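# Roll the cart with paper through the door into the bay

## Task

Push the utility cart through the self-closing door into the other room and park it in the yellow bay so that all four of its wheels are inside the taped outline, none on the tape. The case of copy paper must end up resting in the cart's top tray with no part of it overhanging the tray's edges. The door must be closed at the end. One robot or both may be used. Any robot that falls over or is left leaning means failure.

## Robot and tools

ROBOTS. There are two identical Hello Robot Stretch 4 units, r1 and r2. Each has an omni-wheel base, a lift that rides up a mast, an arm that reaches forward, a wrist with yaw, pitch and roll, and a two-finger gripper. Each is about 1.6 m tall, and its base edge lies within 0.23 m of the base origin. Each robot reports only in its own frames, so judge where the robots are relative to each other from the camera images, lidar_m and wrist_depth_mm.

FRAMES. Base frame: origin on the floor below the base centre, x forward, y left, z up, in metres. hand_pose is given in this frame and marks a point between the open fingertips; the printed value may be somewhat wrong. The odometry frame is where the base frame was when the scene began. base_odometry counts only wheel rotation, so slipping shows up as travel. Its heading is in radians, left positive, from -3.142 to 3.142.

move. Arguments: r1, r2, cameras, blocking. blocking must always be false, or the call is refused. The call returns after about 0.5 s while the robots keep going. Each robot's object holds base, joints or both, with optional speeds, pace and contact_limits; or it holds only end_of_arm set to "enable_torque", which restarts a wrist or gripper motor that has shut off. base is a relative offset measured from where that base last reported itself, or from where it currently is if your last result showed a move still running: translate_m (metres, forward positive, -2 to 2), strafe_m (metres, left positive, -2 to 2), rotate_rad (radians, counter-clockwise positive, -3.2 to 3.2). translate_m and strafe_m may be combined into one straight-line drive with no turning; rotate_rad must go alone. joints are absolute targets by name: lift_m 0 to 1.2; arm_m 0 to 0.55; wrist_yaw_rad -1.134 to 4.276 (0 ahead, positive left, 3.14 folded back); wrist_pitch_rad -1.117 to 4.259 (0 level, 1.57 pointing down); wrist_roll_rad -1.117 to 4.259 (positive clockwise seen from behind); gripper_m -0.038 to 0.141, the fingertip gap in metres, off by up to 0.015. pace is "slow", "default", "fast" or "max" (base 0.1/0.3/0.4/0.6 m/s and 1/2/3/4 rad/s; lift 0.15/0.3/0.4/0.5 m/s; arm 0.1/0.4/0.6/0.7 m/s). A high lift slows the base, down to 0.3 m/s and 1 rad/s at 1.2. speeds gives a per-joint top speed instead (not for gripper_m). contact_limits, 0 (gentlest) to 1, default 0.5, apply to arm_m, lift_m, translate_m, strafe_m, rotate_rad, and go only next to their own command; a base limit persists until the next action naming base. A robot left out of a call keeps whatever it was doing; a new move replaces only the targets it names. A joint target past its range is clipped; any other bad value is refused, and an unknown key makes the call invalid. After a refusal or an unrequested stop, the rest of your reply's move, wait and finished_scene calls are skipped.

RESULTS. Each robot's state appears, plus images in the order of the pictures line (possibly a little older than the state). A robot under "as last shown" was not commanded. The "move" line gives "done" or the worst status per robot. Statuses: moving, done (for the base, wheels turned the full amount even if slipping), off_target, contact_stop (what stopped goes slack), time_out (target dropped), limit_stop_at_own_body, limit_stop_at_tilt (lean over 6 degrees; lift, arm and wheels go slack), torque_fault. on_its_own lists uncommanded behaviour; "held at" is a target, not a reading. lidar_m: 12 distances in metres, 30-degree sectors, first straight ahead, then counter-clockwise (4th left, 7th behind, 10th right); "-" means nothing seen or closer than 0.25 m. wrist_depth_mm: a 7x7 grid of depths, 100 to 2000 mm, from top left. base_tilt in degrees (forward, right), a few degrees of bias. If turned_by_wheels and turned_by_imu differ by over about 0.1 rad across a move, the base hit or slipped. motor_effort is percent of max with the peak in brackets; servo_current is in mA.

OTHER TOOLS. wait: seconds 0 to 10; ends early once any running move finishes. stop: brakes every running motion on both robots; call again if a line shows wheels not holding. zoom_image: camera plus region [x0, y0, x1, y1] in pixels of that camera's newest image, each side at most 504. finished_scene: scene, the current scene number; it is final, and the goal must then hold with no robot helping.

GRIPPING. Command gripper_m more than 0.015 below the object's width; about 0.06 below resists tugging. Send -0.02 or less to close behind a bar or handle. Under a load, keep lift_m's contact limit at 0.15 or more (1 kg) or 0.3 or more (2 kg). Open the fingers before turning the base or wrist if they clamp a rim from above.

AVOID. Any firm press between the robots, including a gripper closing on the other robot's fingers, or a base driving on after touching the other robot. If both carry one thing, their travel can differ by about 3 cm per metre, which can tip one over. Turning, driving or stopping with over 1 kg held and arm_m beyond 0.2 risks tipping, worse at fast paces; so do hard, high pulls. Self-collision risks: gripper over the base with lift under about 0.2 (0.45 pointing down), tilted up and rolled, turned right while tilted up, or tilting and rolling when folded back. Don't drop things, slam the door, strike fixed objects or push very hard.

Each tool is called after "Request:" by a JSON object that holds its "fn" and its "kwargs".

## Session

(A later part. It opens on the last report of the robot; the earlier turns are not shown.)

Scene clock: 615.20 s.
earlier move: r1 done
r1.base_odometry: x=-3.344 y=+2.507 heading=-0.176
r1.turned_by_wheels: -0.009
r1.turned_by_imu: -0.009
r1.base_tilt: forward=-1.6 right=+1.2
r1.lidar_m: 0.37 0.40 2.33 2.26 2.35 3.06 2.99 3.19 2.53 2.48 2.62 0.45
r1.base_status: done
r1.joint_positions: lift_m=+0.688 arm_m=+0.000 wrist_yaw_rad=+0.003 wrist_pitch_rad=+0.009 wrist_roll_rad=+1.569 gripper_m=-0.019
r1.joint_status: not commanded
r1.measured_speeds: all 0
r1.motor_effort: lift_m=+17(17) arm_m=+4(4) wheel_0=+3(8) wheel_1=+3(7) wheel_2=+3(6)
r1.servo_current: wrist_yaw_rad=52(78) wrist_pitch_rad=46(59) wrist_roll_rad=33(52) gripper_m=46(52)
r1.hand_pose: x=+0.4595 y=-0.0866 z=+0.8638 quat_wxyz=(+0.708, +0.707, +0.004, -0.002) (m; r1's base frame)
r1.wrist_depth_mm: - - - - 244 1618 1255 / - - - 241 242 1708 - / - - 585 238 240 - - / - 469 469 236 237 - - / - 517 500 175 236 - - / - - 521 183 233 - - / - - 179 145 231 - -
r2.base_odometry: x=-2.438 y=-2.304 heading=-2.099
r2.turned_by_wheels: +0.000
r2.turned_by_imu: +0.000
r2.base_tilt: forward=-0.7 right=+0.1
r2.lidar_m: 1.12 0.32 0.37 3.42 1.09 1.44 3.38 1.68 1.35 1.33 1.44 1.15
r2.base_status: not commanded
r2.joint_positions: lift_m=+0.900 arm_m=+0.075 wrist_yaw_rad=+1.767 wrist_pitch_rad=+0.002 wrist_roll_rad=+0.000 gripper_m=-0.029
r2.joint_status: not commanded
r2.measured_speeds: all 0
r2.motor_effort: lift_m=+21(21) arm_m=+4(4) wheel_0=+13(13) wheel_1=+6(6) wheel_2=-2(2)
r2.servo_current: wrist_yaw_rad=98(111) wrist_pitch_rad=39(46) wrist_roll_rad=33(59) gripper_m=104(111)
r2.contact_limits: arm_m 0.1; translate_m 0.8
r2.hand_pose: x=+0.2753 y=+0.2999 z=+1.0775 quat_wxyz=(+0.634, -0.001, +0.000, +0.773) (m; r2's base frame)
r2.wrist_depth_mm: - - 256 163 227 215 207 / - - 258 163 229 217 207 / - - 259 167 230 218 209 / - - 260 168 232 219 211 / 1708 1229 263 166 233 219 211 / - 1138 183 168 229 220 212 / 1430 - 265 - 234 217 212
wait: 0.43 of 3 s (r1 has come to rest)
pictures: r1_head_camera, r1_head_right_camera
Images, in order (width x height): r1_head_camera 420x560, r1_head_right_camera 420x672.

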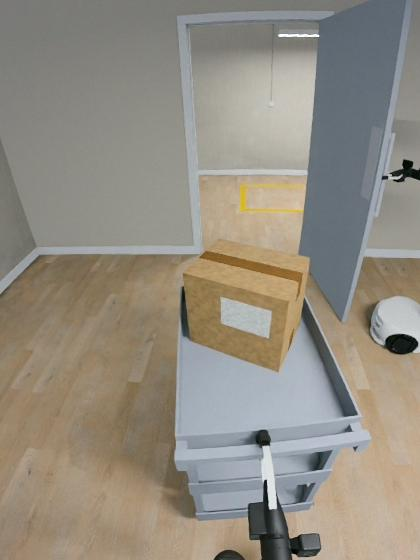

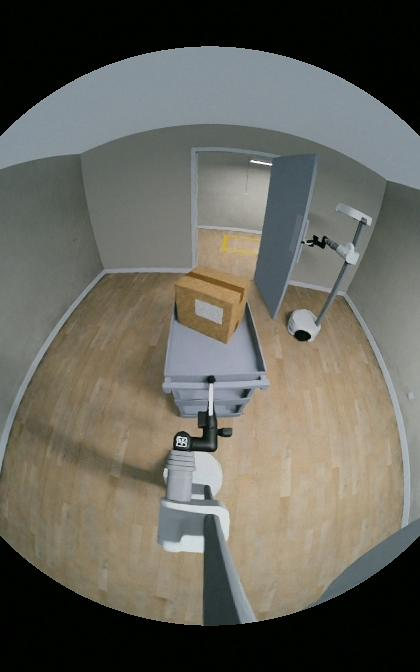

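Request:
{"fn": "move", "kwargs": {"blocking": false, "r1": {"base":{"translate_m":0.4},"pace":"slow","contact_limits":{"translate_m":0.8}}}}

Request:
{"fn": "wait", "kwargs": {"seconds": 6, "cameras": ["r1_head_camera","r1_head_right_camera"]}}

Scene clock: 619.17 s.
move: r1 moving
r1.base_odometry: x=-3.332 y=+2.505 heading=-0.176
r1.turned_by_wheels: +0.000
r1.turned_by_imu: +0.000
r1.base_tilt: forward=-1.6 right=+1.3
r1.lidar_m: 0.37 2.93 2.29 2.27 2.34 3.05 2.98 3.21 2.55 2.48 2.61 0.43
r1.base_status: translate_m moving
r1.joint_positions: lift_m=+0.688 arm_m=+0.000 wrist_yaw_rad=+0.002 wrist_pitch_rad=+0.009 wrist_roll_rad=+1.569 gripper_m=-0.019
r1.joint_status: not commanded
r1.measured_speeds: translate_m=+0.049 strafe_m=+0.000 rotate_rad=-0.003 lift_m=+0.000 arm_m=+0.000 wrist_yaw_rad=-0.026 wrist_pitch_rad=+0.000 wrist_roll_rad=+0.000
r1.motor_effort: lift_m=+17(17) arm_m=+4(4) wheel_0=+7(10) wheel_1=+6(6) wheel_2=-8(9)
r1.servo_current: wrist_yaw_rad=59(59) wrist_pitch_rad=52(59) wrist_roll_rad=59(59) gripper_m=46(52)
r1.contact_limits: translate_m 0.8
r1.hand_pose: x=+0.4594 y=-0.0869 z=+0.8638 quat_wxyz=(+0.708, +0.707, +0.004, -0.002) (m; r1's base frame)
r1.wrist_depth_mm: - - 1618 255 255 1576 1205 / - - - 249 250 1756 - / - - 661 244 246 - - / - 480 473 239 240 - - / - 500 488 177 237 - - / - - 508 184 232 - - / - - 178 146 228 - -
r2: as last shown
r2.base_tilt: forward=-0.7 right=+0.0
r2.lidar_m: 1.13 0.35 0.37 3.41 1.07 1.41 3.37 1.67 1.35 1.32 1.42 1.15
r2.servo_current: wrist_yaw_rad=111(111) wrist_pitch_rad=39(46) wrist_roll_rad=52(52) gripper_m=98(104)
r2.contact_limits: arm_m 0.1; translate_m 0.8
r2.wrist_depth_mm: - - 256 163 226 215 207 / - - 257 163 229 216 207 / - - 258 167 229 217 209 / - - 259 167 230 218 209 / 1661 1229 262 166 233 220 211 / - 1576 183 167 228 220 212 / 1430 - 266 - 234 218 213
pictures: none

Scene clock: 623.93 s.
earlier move: r1 done
r1.base_odometry: x=-2.950 y=+2.437 heading=-0.176
r1.turned_by_wheels: +0.000
r1.turned_by_imu: +0.000
r1.base_tilt: forward=-1.6 right=+1.3
r1.lidar_m: 0.28 0.34 2.30 2.22 2.38 3.40 3.40 3.35 2.57 2.48 1.48 0.48
r1.base_status: done
r1.joint_positions: lift_m=+0.688 arm_m=+0.000 wrist_yaw_rad=+0.001 wrist_pitch_rad=+0.009 wrist_roll_rad=+1.569 gripper_m=-0.019
r1.joint_status: not commanded
r1.measured_speeds: all 0
r1.motor_effort: lift_m=+17(17) arm_m=+4(4) wheel_0=+4(10) wheel_1=+2(7) wheel_2=-3(11)
r1.servo_current: wrist_yaw_rad=59(72) wrist_pitch_rad=59(65) wrist_roll_rad=46(65) gripper_m=39(59)
r1.contact_limits: translate_m 0.8
r1.hand_pose: x=+0.4593 y=-0.0872 z=+0.8638 quat_wxyz=(+0.708, +0.707, +0.003, -0.003) (m; r1's base frame)
r1.wrist_depth_mm: - - - - - 1499 1229 / - - - - 355 366 373 / - - - - 314 1708 1281 / - - - - 274 1756 - / - - - 246 250 1808 - / - 452 455 178 232 - - / - 452 179 155 209 - -
r2.base_odometry: x=-2.438 y=-2.304 heading=-2.099
r2.turned_by_wheels: +0.000
r2.turned_by_imu: +0.001
r2.base_tilt: forward=-0.7 right=+0.0
r2.lidar_m: 1.14 0.36 0.34 1.15 1.12 1.69 3.35 1.64 1.34 1.33 1.39 1.14
r2.base_status: not commanded
r2.joint_positions: lift_m=+0.900 arm_m=+0.075 wrist_yaw_rad=+1.767 wrist_pitch_rad=+0.002 wrist_roll_rad=+0.000 gripper_m=-0.029
r2.joint_status: not commanded
r2.measured_speeds: all 0
r2.motor_effort: lift_m=+21(21) arm_m=+4(4) wheel_0=+12(13) wheel_1=+5(6) wheel_2=-2(2)
r2.servo_current: wrist_yaw_rad=98(117) wrist_pitch_rad=39(52) wrist_roll_rad=46(65) gripper_m=98(111)
r2.contact_limits: arm_m 0.1; translate_m 0.8
r2.hand_pose: x=+0.2753 y=+0.2999 z=+1.0775 quat_wxyz=(+0.634, -0.001, +0.000, +0.773) (m; r2's base frame)
r2.wrist_depth_mm: - - 256 163 226 215 207 / - - 256 163 229 216 207 / - - 258 167 230 217 208 / - - 262 168 230 218 210 / - 1576 260 166 233 220 211 / - - 180 167 229 220 213 / - - - - 233 218 213
wait: 4.77 of 6 s (r1 has come to rest)
pictures: r1_head_camera, r1_head_right_camera
Images, in order (width x height): r1_head_camera 420x560, r1_head_right_camera 420x672.

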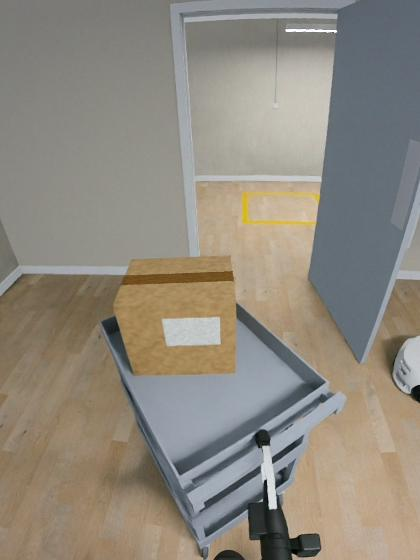

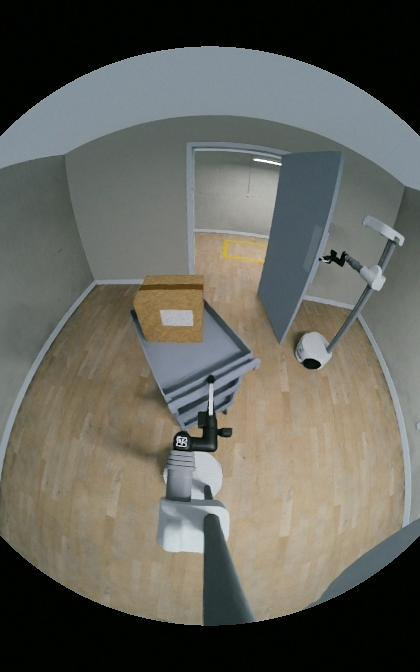

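Request:
{"fn": "move", "kwargs": {"blocking": false, "r1": {"base":{"translate_m":-0.3,"strafe_m":0.15},"pace":"slow","contact_limits":{"translate_m":0.8}}}}

Request:
{"fn": "wait", "kwargs": {"seconds": 6, "cameras": ["r1_head_camera"]}}

Scene clock: 663.83 s.
move: r1 moving
r1.base_odometry: x=-2.961 y=+2.445 heading=-0.177
r1.turned_by_wheels: -0.001
r1.turned_by_imu: -0.001
r1.base_tilt: forward=-1.6 right=+1.3
r1.lidar_m: 0.29 0.35 2.30 2.24 2.37 3.40 3.40 3.36 2.56 2.49 1.50 0.50
r1.base_status: translate_m moving; strafe_m moving
r1.joint_positions: lift_m=+0.688 arm_m=+0.000 wrist_yaw_rad=+0.001 wrist_pitch_rad=+0.009 wrist_roll_rad=+1.569 gripper_m=-0.019
r1.joint_status: not commanded
r1.measured_speeds: translate_m=-0.049 strafe_m=+0.025 rotate_rad=-0.002 lift_m=+0.000 arm_m=+0.000 wrist_yaw_rad=+0.000 wrist_pitch_rad=+0.000 wrist_roll_rad=+0.000
r1.motor_effort: lift_m=+17(17) arm_m=+3(4) wheel_0=-8(10) wheel_1=-5(5) wheel_2=+6(8)
r1.servo_current: wrist_yaw_rad=46(59) wrist_pitch_rad=59(59) wrist_roll_rad=52(52) gripper_m=46(59)
r1.contact_limits: translate_m 0.8
r1.hand_pose: x=+0.4593 y=-0.0872 z=+0.8638 quat_wxyz=(+0.708, +0.707, +0.003, -0.003) (m; r1's base frame)
r1.wrist_depth_mm: - - - - - 1464 1182 / - - - - 351 364 368 / - - - - 312 1708 1255 / - - - - 273 1921 - / - - - 246 250 866 - / - 455 455 184 232 - - / - 455 182 155 209 - -
r2: as last shown
r2.turned_by_imu: +0.000
r2.lidar_m: 1.12 0.35 0.36 1.15 1.12 1.70 3.35 1.66 1.36 1.33 1.40 1.16
r2.motor_effort: lift_m=+21(21) arm_m=+4(4) wheel_0=+13(13) wheel_1=+6(6) wheel_2=-2(2)
r2.servo_current: wrist_yaw_rad=91(104) wrist_pitch_rad=39(39) wrist_roll_rad=46(52) gripper_m=104(104)
r2.contact_limits: arm_m 0.1; translate_m 0.8
r2.wrist_depth_mm: - - 255 163 227 215 206 / - - 257 163 228 216 207 / - - 259 168 230 218 208 / - - 260 168 232 218 211 / - 1499 262 166 233 220 211 / - - 180 167 228 221 212 / - - - - 234 217 213
pictures: none

Scene clock: 667.87 s.
earlier move: r1 done
r1.base_odometry: x=-3.219 y=+2.637 heading=-0.176
r1.turned_by_wheels: +0.000
r1.turned_by_imu: +0.001
r1.base_tilt: forward=-1.6 right=+1.2
r1.lidar_m: 0.36 0.40 2.17 2.09 2.23 3.14 3.10 3.30 2.68 2.63 1.85 0.46
r1.base_status: done
r1.joint_positions: lift_m=+0.688 arm_m=+0.000 wrist_yaw_rad=+0.003 wrist_pitch_rad=+0.009 wrist_roll_rad=+1.569 gripper_m=-0.019
r1.joint_status: not commanded
r1.measured_speeds: all 0
r1.motor_effort: lift_m=+17(17) arm_m=-3(4) wheel_0=-2(10) wheel_1=-3(6) wheel_2=+2(10)
r1.servo_current: wrist_yaw_rad=78(78) wrist_pitch_rad=59(65) wrist_roll_rad=52(72) gripper_m=46(59)
r1.contact_limits: translate_m 0.8
r1.hand_pose: x=+0.4596 y=-0.0865 z=+0.8638 quat_wxyz=(+0.708, +0.707, +0.004, -0.002) (m; r1's base frame)
r1.wrist_depth_mm: - - - 262 264 1661 1160 / - - - 255 257 1661 - / - - - 250 251 1756 - / - 591 496 242 244 - - / - 484 484 179 238 - - / - - 496 178 233 - - / - - 178 144 226 - -
r2.base_odometry: x=-2.438 y=-2.304 heading=-2.099
r2.turned_by_wheels: +0.000
r2.turned_by_imu: +0.001
r2.base_tilt: forward=-0.7 right=+0.0
r2.lidar_m: 1.13 0.35 0.36 1.22 1.25 1.93 3.38 1.66 1.35 1.32 1.40 1.15
r2.base_status: not commanded
r2.joint_positions: lift_m=+0.900 arm_m=+0.075 wrist_yaw_rad=+1.767 wrist_pitch_rad=+0.002 wrist_roll_rad=+0.000 gripper_m=-0.029
r2.joint_status: not commanded
r2.measured_speeds: all 0
r2.motor_effort: lift_m=+21(21) arm_m=+4(4) wheel_0=+13(13) wheel_1=+6(6) wheel_2=-2(3)
r2.servo_current: wrist_yaw_rad=104(117) wrist_pitch_rad=39(46) wrist_roll_rad=33(59) gripper_m=98(104)
r2.contact_limits: arm_m 0.1; translate_m 0.8
r2.hand_pose: x=+0.2753 y=+0.2999 z=+1.0775 quat_wxyz=(+0.634, -0.001, +0.000, +0.773) (m; r2's base frame)
r2.wrist_depth_mm: - - 255 163 226 214 206 / - - 256 163 229 217 207 / - - 259 167 230 217 209 / - - 259 167 233 218 210 / 1708 1576 263 166 232 220 211 / - - 183 167 228 221 212 / - 1499 - - 234 219 213
wait: 4.03 of 6 s (r1 has come to rest)
pictures: r1_head_camera
Images, in order (width x height): r1_head_camera 420x560.

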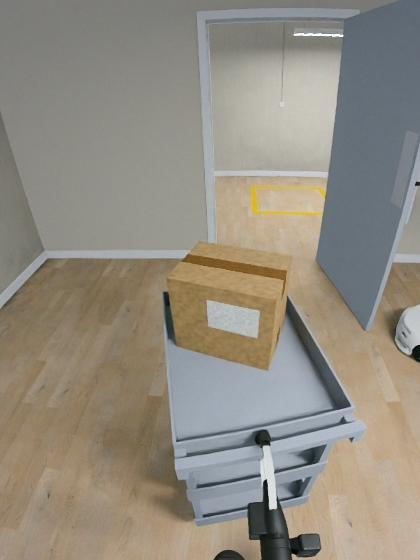

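Request:
{"fn": "move", "kwargs": {"blocking": false, "r1": {"base":{"strafe_m":0.1},"pace":"slow","contact_limits":{"strafe_m":0.8}}}}

Request:
{"fn": "wait", "kwargs": {"seconds": 4}}

Request:
{"fn": "move", "kwargs": {"blocking": false, "r1": {"base":{"rotate_rad":-0.1},"pace":"slow"}}}

Request:
{"fn": "wait", "kwargs": {"seconds": 3, "cameras": ["r1_head_camera"]}}

Scene clock: 676.97 s.
move: r1 moving
r1.base_odometry: x=-3.217 y=+2.651 heading=-0.177
r1.turned_by_wheels: +0.000
r1.turned_by_imu: +0.000
r1.base_tilt: forward=-1.6 right=+1.3
r1.lidar_m: 0.35 0.39 2.14 2.09 2.22 3.14 3.08 3.29 2.68 2.62 1.87 0.45
r1.base_status: strafe_m moving
r1.joint_positions: lift_m=+0.688 arm_m=+0.000 wrist_yaw_rad=+0.003 wrist_pitch_rad=+0.009 wrist_roll_rad=+1.569 gripper_m=-0.019
r1.joint_status: not commanded
r1.measured_speeds: translate_m=+0.000 strafe_m=+0.057 rotate_rad=+0.002 lift_m=+0.000 arm_m=+0.000 wrist_yaw_rad=+0.000 wrist_pitch_rad=+0.000 wrist_roll_rad=+0.000
r1.motor_effort: lift_m=+17(17) arm_m=-4(4) wheel_0=-7(11) wheel_1=+2(7) wheel_2=+1(2)
r1.servo_current: wrist_yaw_rad=59(65) wrist_pitch_rad=65(65) wrist_roll_rad=59(65) gripper_m=52(52)
r1.contact_limits: strafe_m 0.8
r1.hand_pose: x=+0.4595 y=-0.0866 z=+0.8638 quat_wxyz=(+0.708, +0.707, +0.004, -0.002) (m; r1's base frame)
r1.wrist_depth_mm: - - - - 271 1537 1138 / - - - 262 263 1661 - / - - - 253 254 1808 - / - - 517 244 246 - - / - 480 477 181 239 - - / - 512 496 180 233 - - / - - 179 144 223 - -
r2: as last shown
r2.turned_by_imu: +0.000
r2.lidar_m: 1.13 0.32 0.37 1.22 1.24 1.91 3.39 1.65 1.34 1.32 1.36 1.14
r2.motor_effort: lift_m=+21(21) arm_m=+4(4) wheel_0=+13(13) wheel_1=+6(6) wheel_2=-2(2)
r2.servo_current: wrist_yaw_rad=98(111) wrist_pitch_rad=39(46) wrist_roll_rad=52(52) gripper_m=104(104)
r2.contact_limits: arm_m 0.1; translate_m 0.8
r2.wrist_depth_mm: - - 256 163 227 216 206 / - - 257 163 228 216 208 / - - 258 167 229 218 208 / - - 260 168 232 218 210 / 1756 1708 263 166 232 219 211 / - - 183 167 228 222 212 / - 1464 - - 233 219 213
pictures: none

Scene clock: 678.60 s.
earlier move: r1 done
r1.base_odometry: x=-3.202 y=+2.736 heading=-0.177
r1.turned_by_wheels: -0.001
r1.turned_by_imu: -0.001
r1.base_tilt: forward=-1.6 right=+1.3
r1.lidar_m: 0.37 2.73 2.05 2.01 2.14 3.08 3.05 3.25 2.78 2.72 1.88 0.44
r1.base_status: done
r1.joint_positions: lift_m=+0.688 arm_m=+0.000 wrist_yaw_rad=-0.004 wrist_pitch_rad=+0.009 wrist_roll_rad=+1.569 gripper_m=-0.019
r1.joint_status: not commanded
r1.measured_speeds: all 0
r1.motor_effort: lift_m=+17(17) arm_m=+0(4) wheel_0=-5(12) wheel_1=+1(7) wheel_2=-5(6)
r1.servo_current: wrist_yaw_rad=59(65) wrist_pitch_rad=59(65) wrist_roll_rad=46(72) gripper_m=59(59)
r1.contact_limits: strafe_m 0.8
r1.hand_pose: x=+0.4589 y=-0.0885 z=+0.8638 quat_wxyz=(+0.708, +0.707, +0.002, -0.004) (m; r1's base frame)
r1.wrist_depth_mm: - - - 248 250 1661 1229 / - - - 247 246 1708 - / - - 609 240 242 - - / - 469 469 236 239 - - / - 508 496 175 236 - - / - - 517 183 232 - - / - - 182 145 229 - -
r2.base_odometry: x=-2.438 y=-2.304 heading=-2.099
r2.turned_by_wheels: +0.000
r2.turned_by_imu: +0.000
r2.base_tilt: forward=-0.7 right=+0.1
r2.lidar_m: 1.11 0.34 0.34 1.22 1.23 4.72 3.36 1.66 1.35 1.33 1.39 1.15
r2.base_status: not commanded
r2.joint_positions: lift_m=+0.900 arm_m=+0.075 wrist_yaw_rad=+1.767 wrist_pitch_rad=+0.002 wrist_roll_rad=+0.000 gripper_m=-0.029
r2.joint_status: not commanded
r2.measured_speeds: all 0
r2.motor_effort: lift_m=+21(21) arm_m=+3(4) wheel_0=+13(13) wheel_1=+6(6) wheel_2=-2(2)
r2.servo_current: wrist_yaw_rad=98(111) wrist_pitch_rad=39(52) wrist_roll_rad=46(59) gripper_m=104(104)
r2.contact_limits: arm_m 0.1; translate_m 0.8
r2.hand_pose: x=+0.2753 y=+0.2999 z=+1.0775 quat_wxyz=(+0.634, -0.001, +0.000, +0.773) (m; r2's base frame)
r2.wrist_depth_mm: - - 255 163 227 215 207 / - - 257 163 229 216 207 / - - 259 167 229 218 210 / - - 259 167 232 220 210 / - 1576 260 166 233 220 211 / - - 183 168 228 220 212 / - 1336 263 - 234 218 213
wait: 1.63 of 4 s (r1 has come to rest)
pictures: none

Scene clock: 679.10 s.
move: r1 moving
r1.base_odometry: x=-3.202 y=+2.736 heading=-0.268
r1.turned_by_wheels: -0.090
r1.turned_by_imu: -0.091
r1.base_tilt: forward=-1.6 right=+1.3
r1.lidar_m: 0.37 0.39 2.11 2.01 2.07 2.80 3.11 3.19 2.85 2.72 2.06 0.43
r1.base_status: rotate_rad moving
r1.joint_positions: lift_m=+0.688 arm_m=+0.000 wrist_yaw_rad=+0.002 wrist_pitch_rad=+0.009 wrist_roll_rad=+1.569 gripper_m=-0.019
r1.joint_status: not commanded
r1.measured_speeds: translate_m=+0.000 strafe_m=-0.001 rotate_rad=-0.150 lift_m=+0.000 arm_m=+0.000 wrist_yaw_rad=+0.000 wrist_pitch_rad=+0.000 wrist_roll_rad=+0.000
r1.motor_effort: lift_m=+17(17) arm_m=+2(2) wheel_0=+7(7) wheel_1=+2(6) wheel_2=+5(6)
r1.servo_current: wrist_yaw_rad=46(65) wrist_pitch_rad=59(59) wrist_roll_rad=52(59) gripper_m=46(52)
r1.hand_pose: x=+0.4595 y=-0.0867 z=+0.8638 quat_wxyz=(+0.708, +0.707, +0.004, -0.002) (m; r1's base frame)
r1.wrist_depth_mm: - - - 255 258 1708 1182 / - - - 256 254 1756 - / - - - 246 248 854 - / - 508 469 241 244 - - / - 492 488 179 237 - - / - - 504 183 232 - - / - - 177 145 226 - -
r2: as last shown
r2.base_tilt: forward=-0.7 right=+0.0
r2.lidar_m: 1.13 0.35 0.37 1.26 1.23 4.72 3.37 1.67 1.34 1.33 1.42 1.14
r2.motor_effort: lift_m=+21(21) arm_m=+4(4) wheel_0=+13(13) wheel_1=+6(6) wheel_2=-2(2)
r2.servo_current: wrist_yaw_rad=98(98) wrist_pitch_rad=46(46) wrist_roll_rad=46(52) gripper_m=98(104)
r2.contact_limits: arm_m 0.1; translate_m 0.8
r2.wrist_depth_mm: - - 256 163 227 215 207 / - - 257 163 228 216 207 / - - 259 167 229 217 209 / - - 260 167 232 219 211 / - 1576 262 166 232 220 211 / - - 183 167 229 221 212 / - 1336 262 - 233 217 213
pictures: none

Scene clock: 679.53 s.
earlier move: r1 done
r1.base_odometry: x=-3.202 y=+2.736 heading=-0.277
r1.turned_by_wheels: -0.009
r1.turned_by_imu: -0.009
r1.base_tilt: forward=-1.6 right=+1.3
r1.lidar_m: 0.35 0.39 2.12 1.98 2.08 2.79 3.11 3.21 2.85 2.71 2.75 0.45
r1.base_status: done
r1.joint_positions: lift_m=+0.688 arm_m=+0.000 wrist_yaw_rad=+0.002 wrist_pitch_rad=+0.009 wrist_roll_rad=+1.569 gripper_m=-0.019
r1.joint_status: not commanded
r1.measured_speeds: all 0
r1.motor_effort: lift_m=+17(17) arm_m=+2(3) wheel_0=+3(8) wheel_1=+2(6) wheel_2=+3(6)
r1.servo_current: wrist_yaw_rad=59(65) wrist_pitch_rad=52(65) wrist_roll_rad=52(59) gripper_m=46(52)
r1.hand_pose: x=+0.4595 y=-0.0867 z=+0.8638 quat_wxyz=(+0.708, +0.707, +0.004, -0.002) (m; r1's base frame)
r1.wrist_depth_mm: - - - - 265 1618 1205 / - - - 259 257 1708 - / - - - 251 249 1863 - / - 574 488 242 243 - - / - 488 484 179 237 - - / - - 492 184 233 - - / - - 179 144 225 - -
r2.base_odometry: x=-2.438 y=-2.304 heading=-2.099
r2.turned_by_wheels: +0.000
r2.turned_by_imu: +0.000
r2.base_tilt: forward=-0.7 right=+0.1
r2.lidar_m: 1.13 0.34 0.35 1.25 1.24 4.73 3.40 1.66 1.34 1.33 1.42 1.14
r2.base_status: not commanded
r2.joint_positions: lift_m=+0.900 arm_m=+0.075 wrist_yaw_rad=+1.767 wrist_pitch_rad=+0.002 wrist_roll_rad=+0.000 gripper_m=-0.029
r2.joint_status: not commanded
r2.measured_speeds: all 0
r2.motor_effort: lift_m=+21(21) arm_m=+4(4) wheel_0=+13(13) wheel_1=+6(6) wheel_2=-2(2)
r2.servo_current: wrist_yaw_rad=91(104) wrist_pitch_rad=46(52) wrist_roll_rad=46(52) gripper_m=91(104)
r2.contact_limits: arm_m 0.1; translate_m 0.8
r2.hand_pose: x=+0.2753 y=+0.2999 z=+1.0775 quat_wxyz=(+0.634, -0.001, +0.000, +0.773) (m; r2's base frame)
r2.wrist_depth_mm: - - 256 163 226 215 206 / - - 257 163 229 216 208 / - - 257 167 229 218 209 / - - 260 168 231 218 211 / - 1576 262 167 233 220 212 / - - 183 168 229 220 212 / - - - - 233 218 213
wait: 0.43 of 3 s (r1 has come to rest)
pictures: r1_head_camera
Images, in order (width x height): r1_head_camera 420x560.

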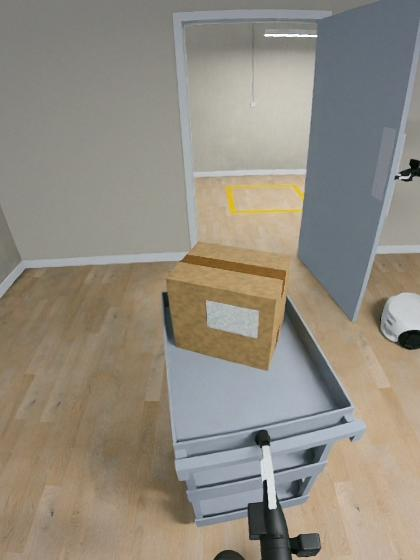

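Request:
{"fn": "move", "kwargs": {"blocking": false, "r1": {"base":{"strafe_m":0.2},"pace":"default","contact_limits":{"strafe_m":0.8}}}}

Request:
{"fn": "wait", "kwargs": {"seconds": 4}}

Request:
{"fn": "move", "kwargs": {"blocking": false, "r1": {"base":{"rotate_rad":-0.2},"pace":"slow"}}}

Request:
{"fn": "wait", "kwargs": {"seconds": 3}}

Request:
{"fn": "move", "kwargs": {"blocking": false, "r1": {"base":{"strafe_m":0.15},"pace":"default","contact_limits":{"strafe_m":0.8}}}}

Request:
{"fn": "wait", "kwargs": {"seconds": 4, "cameras": ["r1_head_camera","r1_head_right_camera"]}}

Scene clock: 702.83 s.
move: r1 moving
r1.base_odometry: x=-3.192 y=+2.770 heading=-0.277
r1.turned_by_wheels: -0.001
r1.turned_by_imu: -0.001
r1.base_tilt: forward=-1.6 right=+1.3
r1.lidar_m: 0.34 2.79 2.07 1.96 2.03 2.73 3.11 3.17 2.92 2.76 2.07 0.44
r1.base_status: strafe_m moving
r1.joint_positions: lift_m=+0.688 arm_m=+0.000 wrist_yaw_rad=-0.002 wrist_pitch_rad=+0.009 wrist_roll_rad=+1.569 gripper_m=-0.019
r1.joint_status: not commanded
r1.measured_speeds: translate_m=-0.001 strafe_m=+0.140 rotate_rad=-0.004 lift_m=+0.000 arm_m=+0.000 wrist_yaw_rad=-0.051 wrist_pitch_rad=+0.000 wrist_roll_rad=+0.000
r1.motor_effort: lift_m=+17(17) arm_m=+4(4) wheel_0=-12(12) wheel_1=+8(10) wheel_2=-2(3)
r1.servo_current: wrist_yaw_rad=59(72) wrist_pitch_rad=52(59) wrist_roll_rad=59(59) gripper_m=46(52)
r1.contact_limits: strafe_m 0.8
r1.hand_pose: x=+0.4591 y=-0.0880 z=+0.8638 quat_wxyz=(+0.708, +0.707, +0.002, -0.004) (m; r1's base frame)
r1.wrist_depth_mm: - - 1618 - 272 1499 1160 / - - - 260 264 1661 1281 / - - - 256 255 1808 - / - - 517 244 247 - - / - 488 473 180 239 - - / - 512 492 184 232 - - / - - 182 144 223 - -
r2: as last shown
r2.base_tilt: forward=-0.7 right=+0.0
r2.lidar_m: 1.13 0.33 0.36 1.26 1.24 4.75 3.37 1.67 1.34 1.33 1.40 1.15
r2.motor_effort: lift_m=+21(21) arm_m=+3(4) wheel_0=+13(13) wheel_1=+6(6) wheel_2=-2(2)
r2.servo_current: wrist_yaw_rad=91(104) wrist_pitch_rad=39(46) wrist_roll_rad=46(52) gripper_m=104(104)
r2.contact_limits: arm_m 0.1; translate_m 0.8
r2.wrist_depth_mm: - - 255 163 227 214 206 / - - 257 163 229 216 208 / - - 259 167 229 218 209 / - - 260 167 231 218 210 / - 1661 263 166 232 220 211 / - - 183 167 228 220 212 / - 1336 - - 234 219 213
pictures: none

Scene clock: 704.30 s.
earlier move: r1 done
r1.base_odometry: x=-3.147 y=+2.928 heading=-0.277
r1.turned_by_wheels: +0.000
r1.turned_by_imu: +0.000
r1.base_tilt: forward=-1.6 right=+1.3
r1.lidar_m: 0.41 2.68 1.89 1.80 1.90 2.52 3.11 3.22 3.07 2.91 2.05 0.43
r1.base_status: done
r1.joint_positions: lift_m=+0.688 arm_m=+0.000 wrist_yaw_rad=-0.005 wrist_pitch_rad=+0.009 wrist_roll_rad=+1.569 gripper_m=-0.019
r1.joint_status: not commanded
r1.measured_speeds: all 0
r1.motor_effort: lift_m=+17(17) arm_m=+4(4) wheel_0=-2(16) wheel_1=+0(10) wheel_2=-3(5)
r1.servo_current: wrist_yaw_rad=65(72) wrist_pitch_rad=59(65) wrist_roll_rad=46(72) gripper_m=52(52)
r1.contact_limits: strafe_m 0.8
r1.hand_pose: x=+0.4588 y=-0.0889 z=+0.8638 quat_wxyz=(+0.708, +0.707, +0.001, -0.005) (m; r1's base frame)
r1.wrist_depth_mm: - - - 220 223 1661 - / - - 621 164 224 - - / - 480 455 225 226 - - / - 484 480 227 229 - - / - - 530 229 232 - - / - - 569 184 232 778 - / - - 179 145 236 127 -
r2.base_odometry: x=-2.438 y=-2.304 heading=-2.099
r2.turned_by_wheels: +0.000
r2.turned_by_imu: +0.000
r2.base_tilt: forward=-0.7 right=+0.0
r2.lidar_m: 1.12 0.35 0.35 1.32 1.27 4.71 3.38 1.69 1.35 1.34 1.41 1.14
r2.base_status: not commanded
r2.joint_positions: lift_m=+0.900 arm_m=+0.075 wrist_yaw_rad=+1.767 wrist_pitch_rad=+0.002 wrist_roll_rad=+0.000 gripper_m=-0.029
r2.joint_status: not commanded
r2.measured_speeds: all 0
r2.on_its_own: wrist_yaw_rad is at rest, and its servo_current (111 mA) is outside its rest range (0 to 104 mA)
r2.motor_effort: lift_m=+21(21) arm_m=+4(4) wheel_0=+13(13) wheel_1=+5(6) wheel_2=-2(2)
r2.servo_current: wrist_yaw_rad=111(117) wrist_pitch_rad=39(46) wrist_roll_rad=39(65) gripper_m=104(104)
r2.contact_limits: arm_m 0.1; translate_m 0.8
r2.hand_pose: x=+0.2753 y=+0.2999 z=+1.0775 quat_wxyz=(+0.634, -0.001, +0.000, +0.773) (m; r2's base frame)
r2.wrist_depth_mm: - - 256 163 227 215 207 / - - 256 163 228 216 208 / - - 258 167 229 218 209 / - - 259 167 231 218 211 / - - 263 166 233 220 211 / - - 183 168 228 220 213 / - - 264 - 234 218 213
wait: 1.47 of 4 s (r1 has come to rest)
pictures: none

Scene clock: 704.80 s.
move: r1 moving
r1.base_odometry: x=-3.147 y=+2.928 heading=-0.398
r1.turned_by_wheels: -0.121
r1.turned_by_imu: -0.122
r1.base_tilt: forward=-1.6 right=+1.3
r1.lidar_m: 0.36 0.39 1.96 1.81 1.83 2.24 3.09 3.11 3.24 2.91 2.94 0.43
r1.base_status: rotate_rad moving
r1.joint_positions: lift_m=+0.688 arm_m=+0.000 wrist_yaw_rad=+0.006 wrist_pitch_rad=+0.009 wrist_roll_rad=+1.569 gripper_m=-0.019
r1.joint_status: not commanded
r1.measured_speeds: translate_m=+0.001 strafe_m=+0.001 rotate_rad=-0.420 lift_m=+0.000 arm_m=+0.000 wrist_yaw_rad=+0.025 wrist_pitch_rad=+0.000 wrist_roll_rad=+0.000
r1.motor_effort: lift_m=+17(17) arm_m=+3(4) wheel_0=+8(9) wheel_1=+5(8) wheel_2=+9(9)
r1.servo_current: wrist_yaw_rad=46(78) wrist_pitch_rad=52(59) wrist_roll_rad=46(59) gripper_m=46(52)
r1.hand_pose: x=+0.4598 y=-0.0857 z=+0.8638 quat_wxyz=(+0.708, +0.707, +0.005, -0.001) (m; r1's base frame)
r1.wrist_depth_mm: - - - - 233 1708 - / - - - - 232 1661 - / - - 512 232 234 - - / - 473 462 232 235 - - / - 525 512 232 233 - - / - - 539 185 234 - - / - - 161 169 233 127 -
r2.base_odometry: x=-2.438 y=-2.304 heading=-2.099
r2.turned_by_wheels: +0.000
r2.turned_by_imu: +0.000
r2.base_tilt: forward=-0.7 right=+0.0
r2.lidar_m: 1.12 0.34 0.36 1.33 1.25 4.73 3.39 1.68 1.34 1.34 1.42 1.14
r2.base_status: not commanded
r2.joint_positions: lift_m=+0.900 arm_m=+0.075 wrist_yaw_rad=+1.767 wrist_pitch_rad=+0.002 wrist_roll_rad=+0.000 gripper_m=-0.029
r2.joint_status: not commanded
r2.measured_speeds: all 0
r2.motor_effort: lift_m=+21(21) arm_m=+4(4) wheel_0=+13(13) wheel_1=+6(6) wheel_2=-2(2)
r2.servo_current: wrist_yaw_rad=104(111) wrist_pitch_rad=39(46) wrist_roll_rad=46(52) gripper_m=104(104)
r2.contact_limits: arm_m 0.1; translate_m 0.8
r2.hand_pose: x=+0.2753 y=+0.2999 z=+1.0775 quat_wxyz=(+0.634, -0.001, +0.000, +0.773) (m; r2's base frame)
r2.wrist_depth_mm: - - 255 163 226 215 206 / - - 256 163 229 216 207 / - - 258 167 229 218 209 / - - 260 167 232 218 210 / - 1921 263 166 234 220 211 / - - 183 167 228 220 212 / - - 265 - 233 218 213
pictures: none

Scene clock: 705.50 s.
earlier move: r1 done
r1.base_odometry: x=-3.147 y=+2.928 heading=-0.476
r1.turned_by_wheels: -0.078
r1.turned_by_imu: -0.078
r1.base_tilt: forward=-1.6 right=+1.3
r1.lidar_m: 0.37 0.37 2.07 1.81 1.82 2.13 3.10 3.11 3.33 2.93 2.92 0.46
r1.base_status: done
r1.joint_positions: lift_m=+0.688 arm_m=+0.000 wrist_yaw_rad=+0.004 wrist_pitch_rad=+0.009 wrist_roll_rad=+1.569 gripper_m=-0.019
r1.joint_status: not commanded
r1.measured_speeds: all 0
r1.motor_effort: lift_m=+17(17) arm_m=-4(4) wheel_0=+7(10) wheel_1=+3(8) wheel_2=+3(9)
r1.servo_current: wrist_yaw_rad=39(78) wrist_pitch_rad=52(65) wrist_roll_rad=52(78) gripper_m=39(52)
r1.hand_pose: x=+0.4596 y=-0.0864 z=+0.8638 quat_wxyz=(+0.708, +0.707, +0.004, -0.002) (m; r1's base frame)
r1.wrist_depth_mm: - - - 263 264 1708 1182 / - - - 257 258 1661 - / - - - 252 251 1921 - / - 564 480 242 245 - - / - 492 488 179 238 - - / - - 504 180 233 - - / - - 178 144 226 - -
r2.base_odometry: x=-2.438 y=-2.304 heading=-2.099
r2.turned_by_wheels: +0.000
r2.turned_by_imu: +0.000
r2.base_tilt: forward=-0.7 right=+0.1
r2.lidar_m: 1.12 0.34 0.35 1.31 1.25 4.73 3.36 1.67 1.34 1.32 1.43 1.14
r2.base_status: not commanded
r2.joint_positions: lift_m=+0.900 arm_m=+0.075 wrist_yaw_rad=+1.767 wrist_pitch_rad=+0.002 wrist_roll_rad=+0.000 gripper_m=-0.029
r2.joint_status: not commanded
r2.measured_speeds: all 0
r2.motor_effort: lift_m=+21(21) arm_m=+4(4) wheel_0=+13(13) wheel_1=+6(6) wheel_2=-2(2)
r2.servo_current: wrist_yaw_rad=98(111) wrist_pitch_rad=39(46) wrist_roll_rad=39(65) gripper_m=98(104)
r2.contact_limits: arm_m 0.1; translate_m 0.8
r2.hand_pose: x=+0.2753 y=+0.2999 z=+1.0775 quat_wxyz=(+0.634, -0.001, +0.000, +0.773) (m; r2's base frame)
r2.wrist_depth_mm: - - 256 163 227 215 207 / - - 258 163 228 216 207 / - - 258 167 229 218 209 / - - 260 167 231 218 209 / - 1808 262 166 232 219 211 / - - 183 167 228 220 212 / - 1921 264 - 234 218 213
wait: 0.70 of 3 s (r1 has come to rest)
pictures: none

Scene clock: 706.00 s.
move: r1 moving
r1.base_odometry: x=-3.131 y=+2.960 heading=-0.477
r1.turned_by_wheels: -0.001
r1.turned_by_imu: -0.001
r1.base_tilt: forward=-1.6 right=+1.3
r1.lidar_m: 0.35 2.72 2.00 1.78 1.77 2.09 3.11 3.11 3.39 2.95 2.94 0.45
r1.base_status: strafe_m moving
r1.joint_positions: lift_m=+0.688 arm_m=+0.000 wrist_yaw_rad=-0.002 wrist_pitch_rad=+0.009 wrist_roll_rad=+1.569 gripper_m=-0.019
r1.joint_status: not commanded
r1.measured_speeds: translate_m=-0.003 strafe_m=+0.140 rotate_rad=-0.007 lift_m=+0.000 arm_m=+0.000 wrist_yaw_rad=-0.056 wrist_pitch_rad=+0.000 wrist_roll_rad=+0.000
r1.motor_effort: lift_m=+17(17) arm_m=-4(4) wheel_0=-11(12) wheel_1=+9(9) wheel_2=-2(3)
r1.servo_current: wrist_yaw_rad=65(72) wrist_pitch_rad=52(59) wrist_roll_rad=39(59) gripper_m=46(52)
r1.contact_limits: strafe_m 0.8
r1.hand_pose: x=+0.4591 y=-0.0880 z=+0.8638 quat_wxyz=(+0.708, +0.707, +0.002, -0.004) (m; r1's base frame)
r1.wrist_depth_mm: - - - - 276 1661 1160 / - - 1756 258 264 1756 1281 / - - - 255 255 1863 - / - - 508 244 247 - - / - 480 480 181 238 - - / - 517 496 182 183 - - / - - 182 142 224 - -
r2: as last shown
r2.lidar_m: 1.11 0.34 0.36 1.35 1.27 4.74 3.38 1.68 1.34 1.33 1.40 1.16
r2.servo_current: wrist_yaw_rad=98(104) wrist_pitch_rad=46(46) wrist_roll_rad=52(59) gripper_m=98(111)
r2.contact_limits: arm_m 0.1; translate_m 0.8
r2.wrist_depth_mm: - - 255 163 227 214 206 / - - 257 164 229 216 207 / - - 259 167 229 217 209 / - - 259 167 232 219 210 / - 1808 263 166 232 220 211 / - - 181 167 228 220 212 / - 1921 265 - 234 218 213
pictures: none

Scene clock: 707.23 s.
earlier move: r1 done
r1.base_odometry: x=-3.078 y=+3.061 heading=-0.476
r1.turned_by_wheels: +0.000
r1.turned_by_imu: +0.000
r1.base_tilt: forward=-1.6 right=+1.3
r1.lidar_m: 0.38 2.67 1.93 1.67 1.66 1.98 3.14 3.12 3.50 3.08 3.08 0.43
r1.base_status: done
r1.joint_positions: lift_m=+0.688 arm_m=+0.000 wrist_yaw_rad=-0.005 wrist_pitch_rad=+0.009 wrist_roll_rad=+1.569 gripper_m=-0.019
r1.joint_status: not commanded
r1.measured_speeds: all 0
r1.motor_effort: lift_m=+17(17) arm_m=+1(4) wheel_0=+0(16) wheel_1=-1(9) wheel_2=-4(6)
r1.servo_current: wrist_yaw_rad=65(72) wrist_pitch_rad=52(59) wrist_roll_rad=46(65) gripper_m=52(52)
r1.contact_limits: strafe_m 0.8
r1.hand_pose: x=+0.4588 y=-0.0888 z=+0.8638 quat_wxyz=(+0.708, +0.707, +0.001, -0.005) (m; r1's base frame)
r1.wrist_depth_mm: - - - - 233 1661 - / - - 1808 232 233 1708 - / - - 500 232 234 - - / - 469 466 232 234 - - / - 530 512 232 234 - - / - - 544 185 232 - - / - - 179 171 233 - -
r2.base_odometry: x=-2.438 y=-2.304 heading=-2.099
r2.turned_by_wheels: +0.000
r2.turned_by_imu: +0.000
r2.base_tilt: forward=-0.7 right=+0.0
r2.lidar_m: 1.12 0.36 0.34 1.39 1.25 4.73 3.36 1.68 1.34 1.32 1.40 1.13
r2.base_status: not commanded
r2.joint_positions: lift_m=+0.900 arm_m=+0.075 wrist_yaw_rad=+1.767 wrist_pitch_rad=+0.002 wrist_roll_rad=+0.000 gripper_m=-0.029
r2.joint_status: not commanded
r2.measured_speeds: all 0
r2.motor_effort: lift_m=+21(21) arm_m=+4(4) wheel_0=+13(13) wheel_1=+6(6) wheel_2=-2(2)
r2.servo_current: wrist_yaw_rad=98(111) wrist_pitch_rad=39(46) wrist_roll_rad=46(59) gripper_m=98(111)
r2.contact_limits: arm_m 0.1; translate_m 0.8
r2.hand_pose: x=+0.2753 y=+0.2999 z=+1.0775 quat_wxyz=(+0.634, -0.001, +0.000, +0.773) (m; r2's base frame)
r2.wrist_depth_mm: - - 255 163 226 215 206 / - - 257 163 229 216 207 / - - 260 167 229 217 208 / - - 259 167 230 218 210 / - - 262 166 232 220 211 / - - 184 168 229 220 213 / - - 263 - 234 218 213
wait: 1.23 of 4 s (r1 has come to rest)
pictures: r1_head_camera, r1_head_right_camera
Images, in order (width x height): r1_head_camera 420x560, r1_head_right_camera 420x672.

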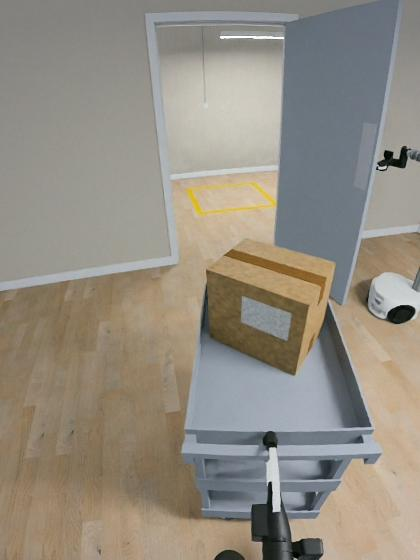

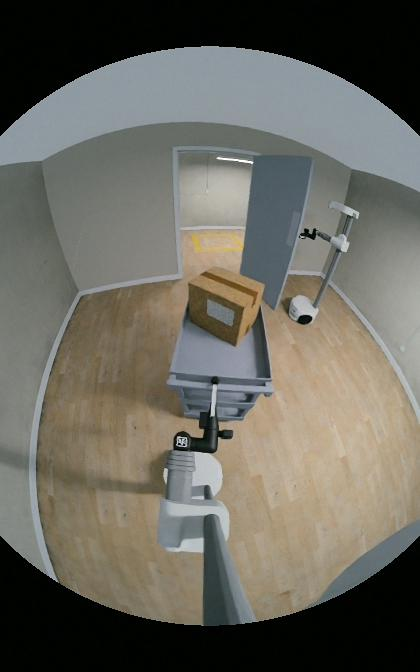

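Request:
{"fn": "move", "kwargs": {"blocking": false, "r1": {"joints":{"gripper_m":0.13}}}}

Request:
{"fn": "wait", "kwargs": {"seconds": 3}}

Request:
{"fn": "move", "kwargs": {"blocking": false, "r1": {"base":{"translate_m":-0.1},"pace":"slow"}}}

Request:
{"fn": "wait", "kwargs": {"seconds": 3}}

Request:
{"fn": "move", "kwargs": {"blocking": false, "r1": {"joints":{"wrist_roll_rad":0}}}}

Request:
{"fn": "wait", "kwargs": {"seconds": 3, "cameras": ["r1_head_camera","r1_wrist_camera"]}}

Scene clock: 715.53 s.
move: r1 moving
r1.base_odometry: x=-3.078 y=+3.061 heading=-0.476
r1.turned_by_wheels: +0.000
r1.turned_by_imu: +0.000
r1.base_tilt: forward=-1.6 right=+1.3
r1.lidar_m: 0.40 2.65 1.92 1.67 1.68 1.95 3.13 3.15 3.48 3.07 3.05 0.46
r1.base_status: not commanded
r1.joint_positions: lift_m=+0.688 arm_m=+0.000 wrist_yaw_rad=-0.005 wrist_pitch_rad=+0.009 wrist_roll_rad=+1.569 gripper_m=+0.005
r1.joint_status: gripper_m moving
r1.measured_speeds: all 0
r1.motor_effort: lift_m=+17(17) arm_m=+4(4) wheel_0=+0(1) wheel_1=-1(1) wheel_2=-4(4)
r1.servo_current: wrist_yaw_rad=46(78) wrist_pitch_rad=52(65) wrist_roll_rad=39(65) gripper_m=91(91)
r1.contact_limits: strafe_m 0.8
r1.hand_pose: x=+0.4588 y=-0.0888 z=+0.8638 quat_wxyz=(+0.708, +0.707, +0.001, -0.005) (m; r1's base frame)
r1.wrist_depth_mm: - - - 235 235 1661 - / - - 1808 233 235 1661 - / - - 508 234 236 - - / - 473 469 235 236 - - / - - 517 235 235 - - / - - 549 186 236 - - / - - 158 174 235 609 -
r2: as last shown
r2.base_tilt: forward=-0.7 right=+0.1
r2.lidar_m: 1.12 0.36 0.36 1.37 1.27 4.75 3.39 1.66 1.37 1.35 1.42 1.13
r2.motor_effort: lift_m=+21(21) arm_m=+3(4) wheel_0=+12(13) wheel_1=+5(6) wheel_2=-2(2)
r2.servo_current: wrist_yaw_rad=104(111) wrist_pitch_rad=39(46) wrist_roll_rad=65(65) gripper_m=104(104)
r2.contact_limits: arm_m 0.1; translate_m 0.8
r2.wrist_depth_mm: - - 257 163 226 215 206 / - - 257 163 229 217 207 / - - 259 167 229 218 209 / - - 260 167 231 218 210 / - - 262 166 232 220 211 / - - 183 167 228 220 212 / - - 263 - 233 218 213
pictures: none

Scene clock: 717.33 s.
earlier move: r1 done
r1.base_odometry: x=-3.078 y=+3.061 heading=-0.476
r1.turned_by_wheels: +0.000
r1.turned_by_imu: +0.000
r1.base_tilt: forward=-1.6 right=+1.3
r1.lidar_m: 0.38 2.66 1.91 1.67 1.66 1.92 3.15 3.15 3.50 3.07 3.05 0.45
r1.base_status: not commanded
r1.joint_positions: lift_m=+0.688 arm_m=+0.000 wrist_yaw_rad=-0.005 wrist_pitch_rad=+0.009 wrist_roll_rad=+1.569 gripper_m=+0.130
r1.joint_status: all done
r1.measured_speeds: all 0
r1.motor_effort: lift_m=+17(17) arm_m=+4(4) wheel_0=+0(1) wheel_1=-1(1) wheel_2=-4(4)
r1.servo_current: wrist_yaw_rad=52(78) wrist_pitch_rad=46(65) wrist_roll_rad=59(65) gripper_m=46(111)
r1.contact_limits: strafe_m 0.8
r1.hand_pose: x=+0.4588 y=-0.0888 z=+0.8638 quat_wxyz=(+0.708, +0.707, +0.001, -0.005) (m; r1's base frame)
r1.wrist_depth_mm: - - - 235 235 1708 - / - - 1808 235 236 1661 - / - - 508 235 236 - - / - 480 469 235 236 - - / - - 517 235 236 - - / - - 549 175 236 - - / - - 159 174 236 603 -
r2.base_odometry: x=-2.438 y=-2.304 heading=-2.099
r2.turned_by_wheels: +0.000
r2.turned_by_imu: +0.000
r2.base_tilt: forward=-0.7 right=+0.0
r2.lidar_m: 1.12 0.32 0.35 1.39 1.27 4.73 3.36 1.66 1.34 1.33 1.44 1.13
r2.base_status: not commanded
r2.joint_positions: lift_m=+0.900 arm_m=+0.075 wrist_yaw_rad=+1.767 wrist_pitch_rad=+0.002 wrist_roll_rad=+0.000 gripper_m=-0.029
r2.joint_status: not commanded
r2.measured_speeds: all 0
r2.on_its_own: wrist_yaw_rad is at rest, and its servo_current (111 mA) is outside its rest range (0 to 104 mA)
r2.motor_effort: lift_m=+21(21) arm_m=+4(4) wheel_0=+13(13) wheel_1=+6(6) wheel_2=-2(2)
r2.servo_current: wrist_yaw_rad=111(111) wrist_pitch_rad=46(46) wrist_roll_rad=52(65) gripper_m=98(104)
r2.contact_limits: arm_m 0.1; translate_m 0.8
r2.hand_pose: x=+0.2753 y=+0.2999 z=+1.0775 quat_wxyz=(+0.634, -0.001, +0.000, +0.773) (m; r2's base frame)
r2.wrist_depth_mm: - - 255 163 226 215 206 / - - 257 163 229 217 207 / - - 259 167 229 216 208 / - - 260 167 232 218 210 / - - 262 166 232 220 212 / - - 183 168 228 220 212 / - - 263 - 234 217 213
wait: 1.80 of 3 s (r1 has come to rest)
pictures: none

Scene clock: 717.83 s.
move: r1 moving
r1.base_odometry: x=-3.089 y=+3.067 heading=-0.477
r1.turned_by_wheels: +0.000
r1.turned_by_imu: +0.000
r1.base_tilt: forward=-1.5 right=+1.3
r1.lidar_m: 0.40 2.67 1.91 1.66 1.66 1.93 3.12 3.13 3.48 3.08 3.05 0.43
r1.base_status: translate_m moving
r1.joint_positions: lift_m=+0.688 arm_m=+0.000 wrist_yaw_rad=-0.003 wrist_pitch_rad=+0.003 wrist_roll_rad=+1.569 gripper_m=+0.130
r1.joint_status: not commanded
r1.measured_speeds: translate_m=-0.048 strafe_m=+0.000 rotate_rad=+0.002 lift_m=+0.000 arm_m=+0.000 wrist_yaw_rad=+0.015 wrist_pitch_rad=+0.003 wrist_roll_rad=+0.000
r1.motor_effort: lift_m=+17(17) arm_m=+3(4) wheel_0=-5(7) wheel_1=-2(7) wheel_2=+5(6)
r1.servo_current: wrist_yaw_rad=52(72) wrist_pitch_rad=46(59) wrist_roll_rad=46(65) gripper_m=46(46)
r1.hand_pose: x=+0.4590 y=-0.0883 z=+0.8655 quat_wxyz=(+0.708, +0.707, +0.000, -0.002) (m; r1's base frame)
r1.wrist_depth_mm: - - - 242 243 1708 - / - - - 243 242 1661 - / - - 508 243 244 - - / - 488 484 245 245 - - / - - 525 243 245 - - / - - 564 185 211 196 - / - - - 146 246 1756 -
r2.base_odometry: x=-2.438 y=-2.304 heading=-2.099
r2.turned_by_wheels: +0.000
r2.turned_by_imu: +0.000
r2.base_tilt: forward=-0.7 right=+0.1
r2.lidar_m: 1.12 0.35 0.35 1.36 1.27 4.74 3.36 1.63 1.33 1.33 1.41 1.14
r2.base_status: not commanded
r2.joint_positions: lift_m=+0.900 arm_m=+0.075 wrist_yaw_rad=+1.767 wrist_pitch_rad=+0.002 wrist_roll_rad=+0.000 gripper_m=-0.029
r2.joint_status: not commanded
r2.measured_speeds: all 0
r2.motor_effort: lift_m=+21(21) arm_m=+4(4) wheel_0=+13(13) wheel_1=+6(6) wheel_2=-2(2)
r2.servo_current: wrist_yaw_rad=104(111) wrist_pitch_rad=39(46) wrist_roll_rad=46(59) gripper_m=104(104)
r2.contact_limits: arm_m 0.1; translate_m 0.8
r2.hand_pose: x=+0.2753 y=+0.2999 z=+1.0775 quat_wxyz=(+0.634, -0.001, +0.000, +0.773) (m; r2's base frame)
r2.wrist_depth_mm: - - 257 163 227 214 206 / - - 256 163 229 216 208 / - - 259 167 229 217 209 / - - 259 167 231 219 209 / - - 262 166 232 220 211 / - - 183 167 227 220 211 / - - 263 - 234 219 213
pictures: none

Scene clock: 719.63 s.
earlier move: r1 done
r1.base_odometry: x=-3.167 y=+3.107 heading=-0.477
r1.turned_by_wheels: +0.000
r1.turned_by_imu: +0.000
r1.base_tilt: forward=-1.6 right=+1.3
r1.lidar_m: 0.46 2.78 1.87 1.64 1.62 1.93 3.01 3.03 3.54 3.09 3.08 0.49
r1.base_status: done
r1.joint_positions: lift_m=+0.688 arm_m=+0.000 wrist_yaw_rad=-0.003 wrist_pitch_rad=+0.002 wrist_roll_rad=+1.569 gripper_m=+0.130
r1.joint_status: not commanded
r1.measured_speeds: all 0
r1.motor_effort: lift_m=+17(17) arm_m=+4(4) wheel_0=-4(7) wheel_1=-2(7) wheel_2=+2(8)
r1.servo_current: wrist_yaw_rad=46(72) wrist_pitch_rad=39(59) wrist_roll_rad=65(65) gripper_m=46(52)
r1.hand_pose: x=+0.4590 y=-0.0882 z=+0.8656 quat_wxyz=(+0.708, +0.707, +0.000, -0.002) (m; r1's base frame)
r1.wrist_depth_mm: - - - 1863 327 1708 - / - - - - 329 1708 - / - - 615 539 - - - / - - 569 270 329 - - / - - 627 609 332 - - / - 211 676 271 193 195 - / - - - 140 - 1863 -
r2.base_odometry: x=-2.438 y=-2.304 heading=-2.099
r2.turned_by_wheels: +0.000
r2.turned_by_imu: +0.000
r2.base_tilt: forward=-0.7 right=+0.0
r2.lidar_m: 1.14 0.34 0.36 1.38 1.26 4.72 3.35 1.65 1.34 1.32 1.41 1.15
r2.base_status: not commanded
r2.joint_positions: lift_m=+0.900 arm_m=+0.075 wrist_yaw_rad=+1.767 wrist_pitch_rad=+0.002 wrist_roll_rad=+0.000 gripper_m=-0.029
r2.joint_status: not commanded
r2.measured_speeds: all 0
r2.motor_effort: lift_m=+21(21) arm_m=+4(4) wheel_0=+13(13) wheel_1=+6(6) wheel_2=-2(2)
r2.servo_current: wrist_yaw_rad=98(111) wrist_pitch_rad=33(46) wrist_roll_rad=52(59) gripper_m=98(104)
r2.contact_limits: arm_m 0.1; translate_m 0.8
r2.hand_pose: x=+0.2753 y=+0.2999 z=+1.0775 quat_wxyz=(+0.634, -0.001, +0.000, +0.773) (m; r2's base frame)
r2.wrist_depth_mm: - - 255 163 227 215 207 / - - 257 163 228 216 207 / - - 258 167 229 218 208 / - - 262 168 232 219 210 / - - 263 167 234 220 211 / - - 182 167 227 221 212 / - - 262 - 233 218 213
wait: 1.80 of 3 s (r1 has come to rest)
pictures: none

Scene clock: 720.13 s.
move: r1 moving
r1.base_odometry: x=-3.167 y=+3.107 heading=-0.477
r1.turned_by_wheels: +0.000
r1.turned_by_imu: +0.000
r1.base_tilt: forward=-1.6 right=+1.3
r1.lidar_m: 0.49 2.76 1.90 1.62 1.65 1.91 3.03 3.04 3.51 3.08 3.09 0.50
r1.base_status: not commanded
r1.joint_positions: lift_m=+0.688 arm_m=+0.000 wrist_yaw_rad=-0.003 wrist_pitch_rad=+0.002 wrist_roll_rad=+0.991 gripper_m=+0.130
r1.joint_status: wrist_roll_rad moving
r1.measured_speeds: translate_m=+0.000 strafe_m=+0.000 rotate_rad=+0.000 lift_m=+0.000 arm_m=+0.000 wrist_yaw_rad=+0.000 wrist_pitch_rad=+0.000 wrist_roll_rad=-1.817
r1.motor_effort: lift_m=+17(17) arm_m=+4(4) wheel_0=-3(4) wheel_1=-3(3) wheel_2=+2(2)
r1.servo_current: wrist_yaw_rad=33(59) wrist_pitch_rad=39(46) wrist_roll_rad=104(104) gripper_m=46(52)
r1.hand_pose: x=+0.4590 y=-0.0882 z=+0.8656 quat_wxyz=(+0.880, +0.475, +0.000, -0.002) (m; r1's base frame)
r1.wrist_depth_mm: - - - 1921 - 266 1618 / - - - - 325 327 336 / - - 564 591 268 1808 1576 / - - 615 569 330 891 - / - - 676 609 329 - - / - 211 707 271 193 196 - / - - - 141 - - -
r2: as last shown
r2.base_tilt: forward=-0.7 right=+0.1
r2.lidar_m: 1.12 0.34 0.35 1.38 1.26 4.74 3.38 1.67 1.34 1.32 1.40 1.11
r2.motor_effort: lift_m=+21(21) arm_m=+3(4) wheel_0=+13(13) wheel_1=+6(6) wheel_2=-2(3)
r2.servo_current: wrist_yaw_rad=111(111) wrist_pitch_rad=39(46) wrist_roll_rad=46(52) gripper_m=98(104)
r2.contact_limits: arm_m 0.1; translate_m 0.8
r2.wrist_depth_mm: - - 255 163 227 215 206 / - - 257 163 229 216 207 / - - 259 167 229 217 209 / - - 260 168 232 219 210 / - - 262 167 233 220 211 / - - 183 167 228 220 213 / - - 263 - 234 218 213
pictures: none

Scene clock: 721.17 s.
earlier move: r1 done
r1.base_odometry: x=-3.167 y=+3.107 heading=-0.477
r1.turned_by_wheels: +0.000
r1.turned_by_imu: +0.000
r1.base_tilt: forward=-1.6 right=+1.3
r1.lidar_m: 0.47 2.76 1.87 1.63 1.65 1.91 3.02 3.02 3.52 3.09 3.08 0.52
r1.base_status: not commanded
r1.joint_positions: lift_m=+0.688 arm_m=+0.000 wrist_yaw_rad=-0.003 wrist_pitch_rad=+0.002 wrist_roll_rad=+0.002 gripper_m=+0.130
r1.joint_status: all done
r1.measured_speeds: all 0
r1.motor_effort: lift_m=+17(17) arm_m=+4(4) wheel_0=-3(4) wheel_1=-3(3) wheel_2=+2(2)
r1.servo_current: wrist_yaw_rad=39(65) wrist_pitch_rad=46(46) wrist_roll_rad=52(104) gripper_m=39(52)
r1.hand_pose: x=+0.4590 y=-0.0882 z=+0.8656 quat_wxyz=(+1.000, +0.001, +0.001, -0.001) (m; r1's base frame)
r1.wrist_depth_mm: - - - - - - - / - - - - - - - / - - 707 597 615 - 1808 / - - 707 603 609 - - / - - 691 609 564 - - / 283 195 - - 189 188 - / - 336 768 141 330 1808 332
r2.base_odometry: x=-2.438 y=-2.304 heading=-2.099
r2.turned_by_wheels: +0.000
r2.turned_by_imu: +0.000
r2.base_tilt: forward=-0.7 right=+0.0
r2.lidar_m: 1.12 0.34 0.34 1.36 1.25 4.75 3.38 1.66 1.36 1.32 1.43 1.13
r2.base_status: not commanded
r2.joint_positions: lift_m=+0.900 arm_m=+0.075 wrist_yaw_rad=+1.767 wrist_pitch_rad=+0.002 wrist_roll_rad=+0.000 gripper_m=-0.029
r2.joint_status: not commanded
r2.measured_speeds: all 0
r2.motor_effort: lift_m=+21(21) arm_m=+4(4) wheel_0=+13(13) wheel_1=+6(6) wheel_2=-2(3)
r2.servo_current: wrist_yaw_rad=91(111) wrist_pitch_rad=33(46) wrist_roll_rad=52(52) gripper_m=104(104)
r2.contact_limits: arm_m 0.1; translate_m 0.8
r2.hand_pose: x=+0.2753 y=+0.2999 z=+1.0775 quat_wxyz=(+0.634, -0.001, +0.000, +0.773) (m; r2's base frame)
r2.wrist_depth_mm: - - 256 163 227 215 206 / - - 257 163 228 216 208 / - - 259 168 229 217 209 / - - 260 167 231 219 210 / - - 262 167 233 219 211 / - - 183 168 229 221 212 / - - 264 - 234 218 213
wait: 1.03 of 3 s (r1 has come to rest)
pictures: r1_head_camera, r1_wrist_camera
Images, in order (width x height): r1_head_camera 420x560, r1_wrist_camera 616x392.

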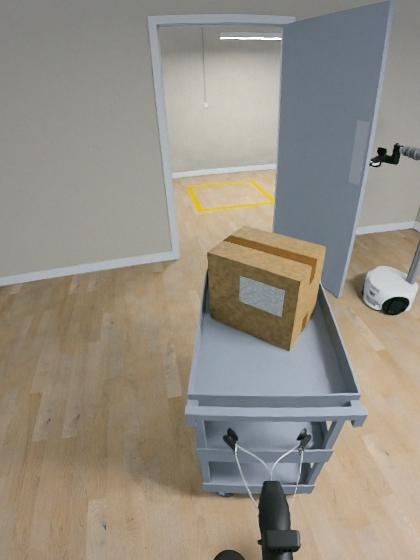

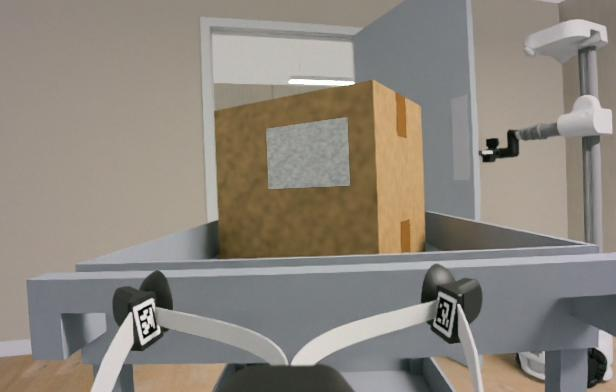

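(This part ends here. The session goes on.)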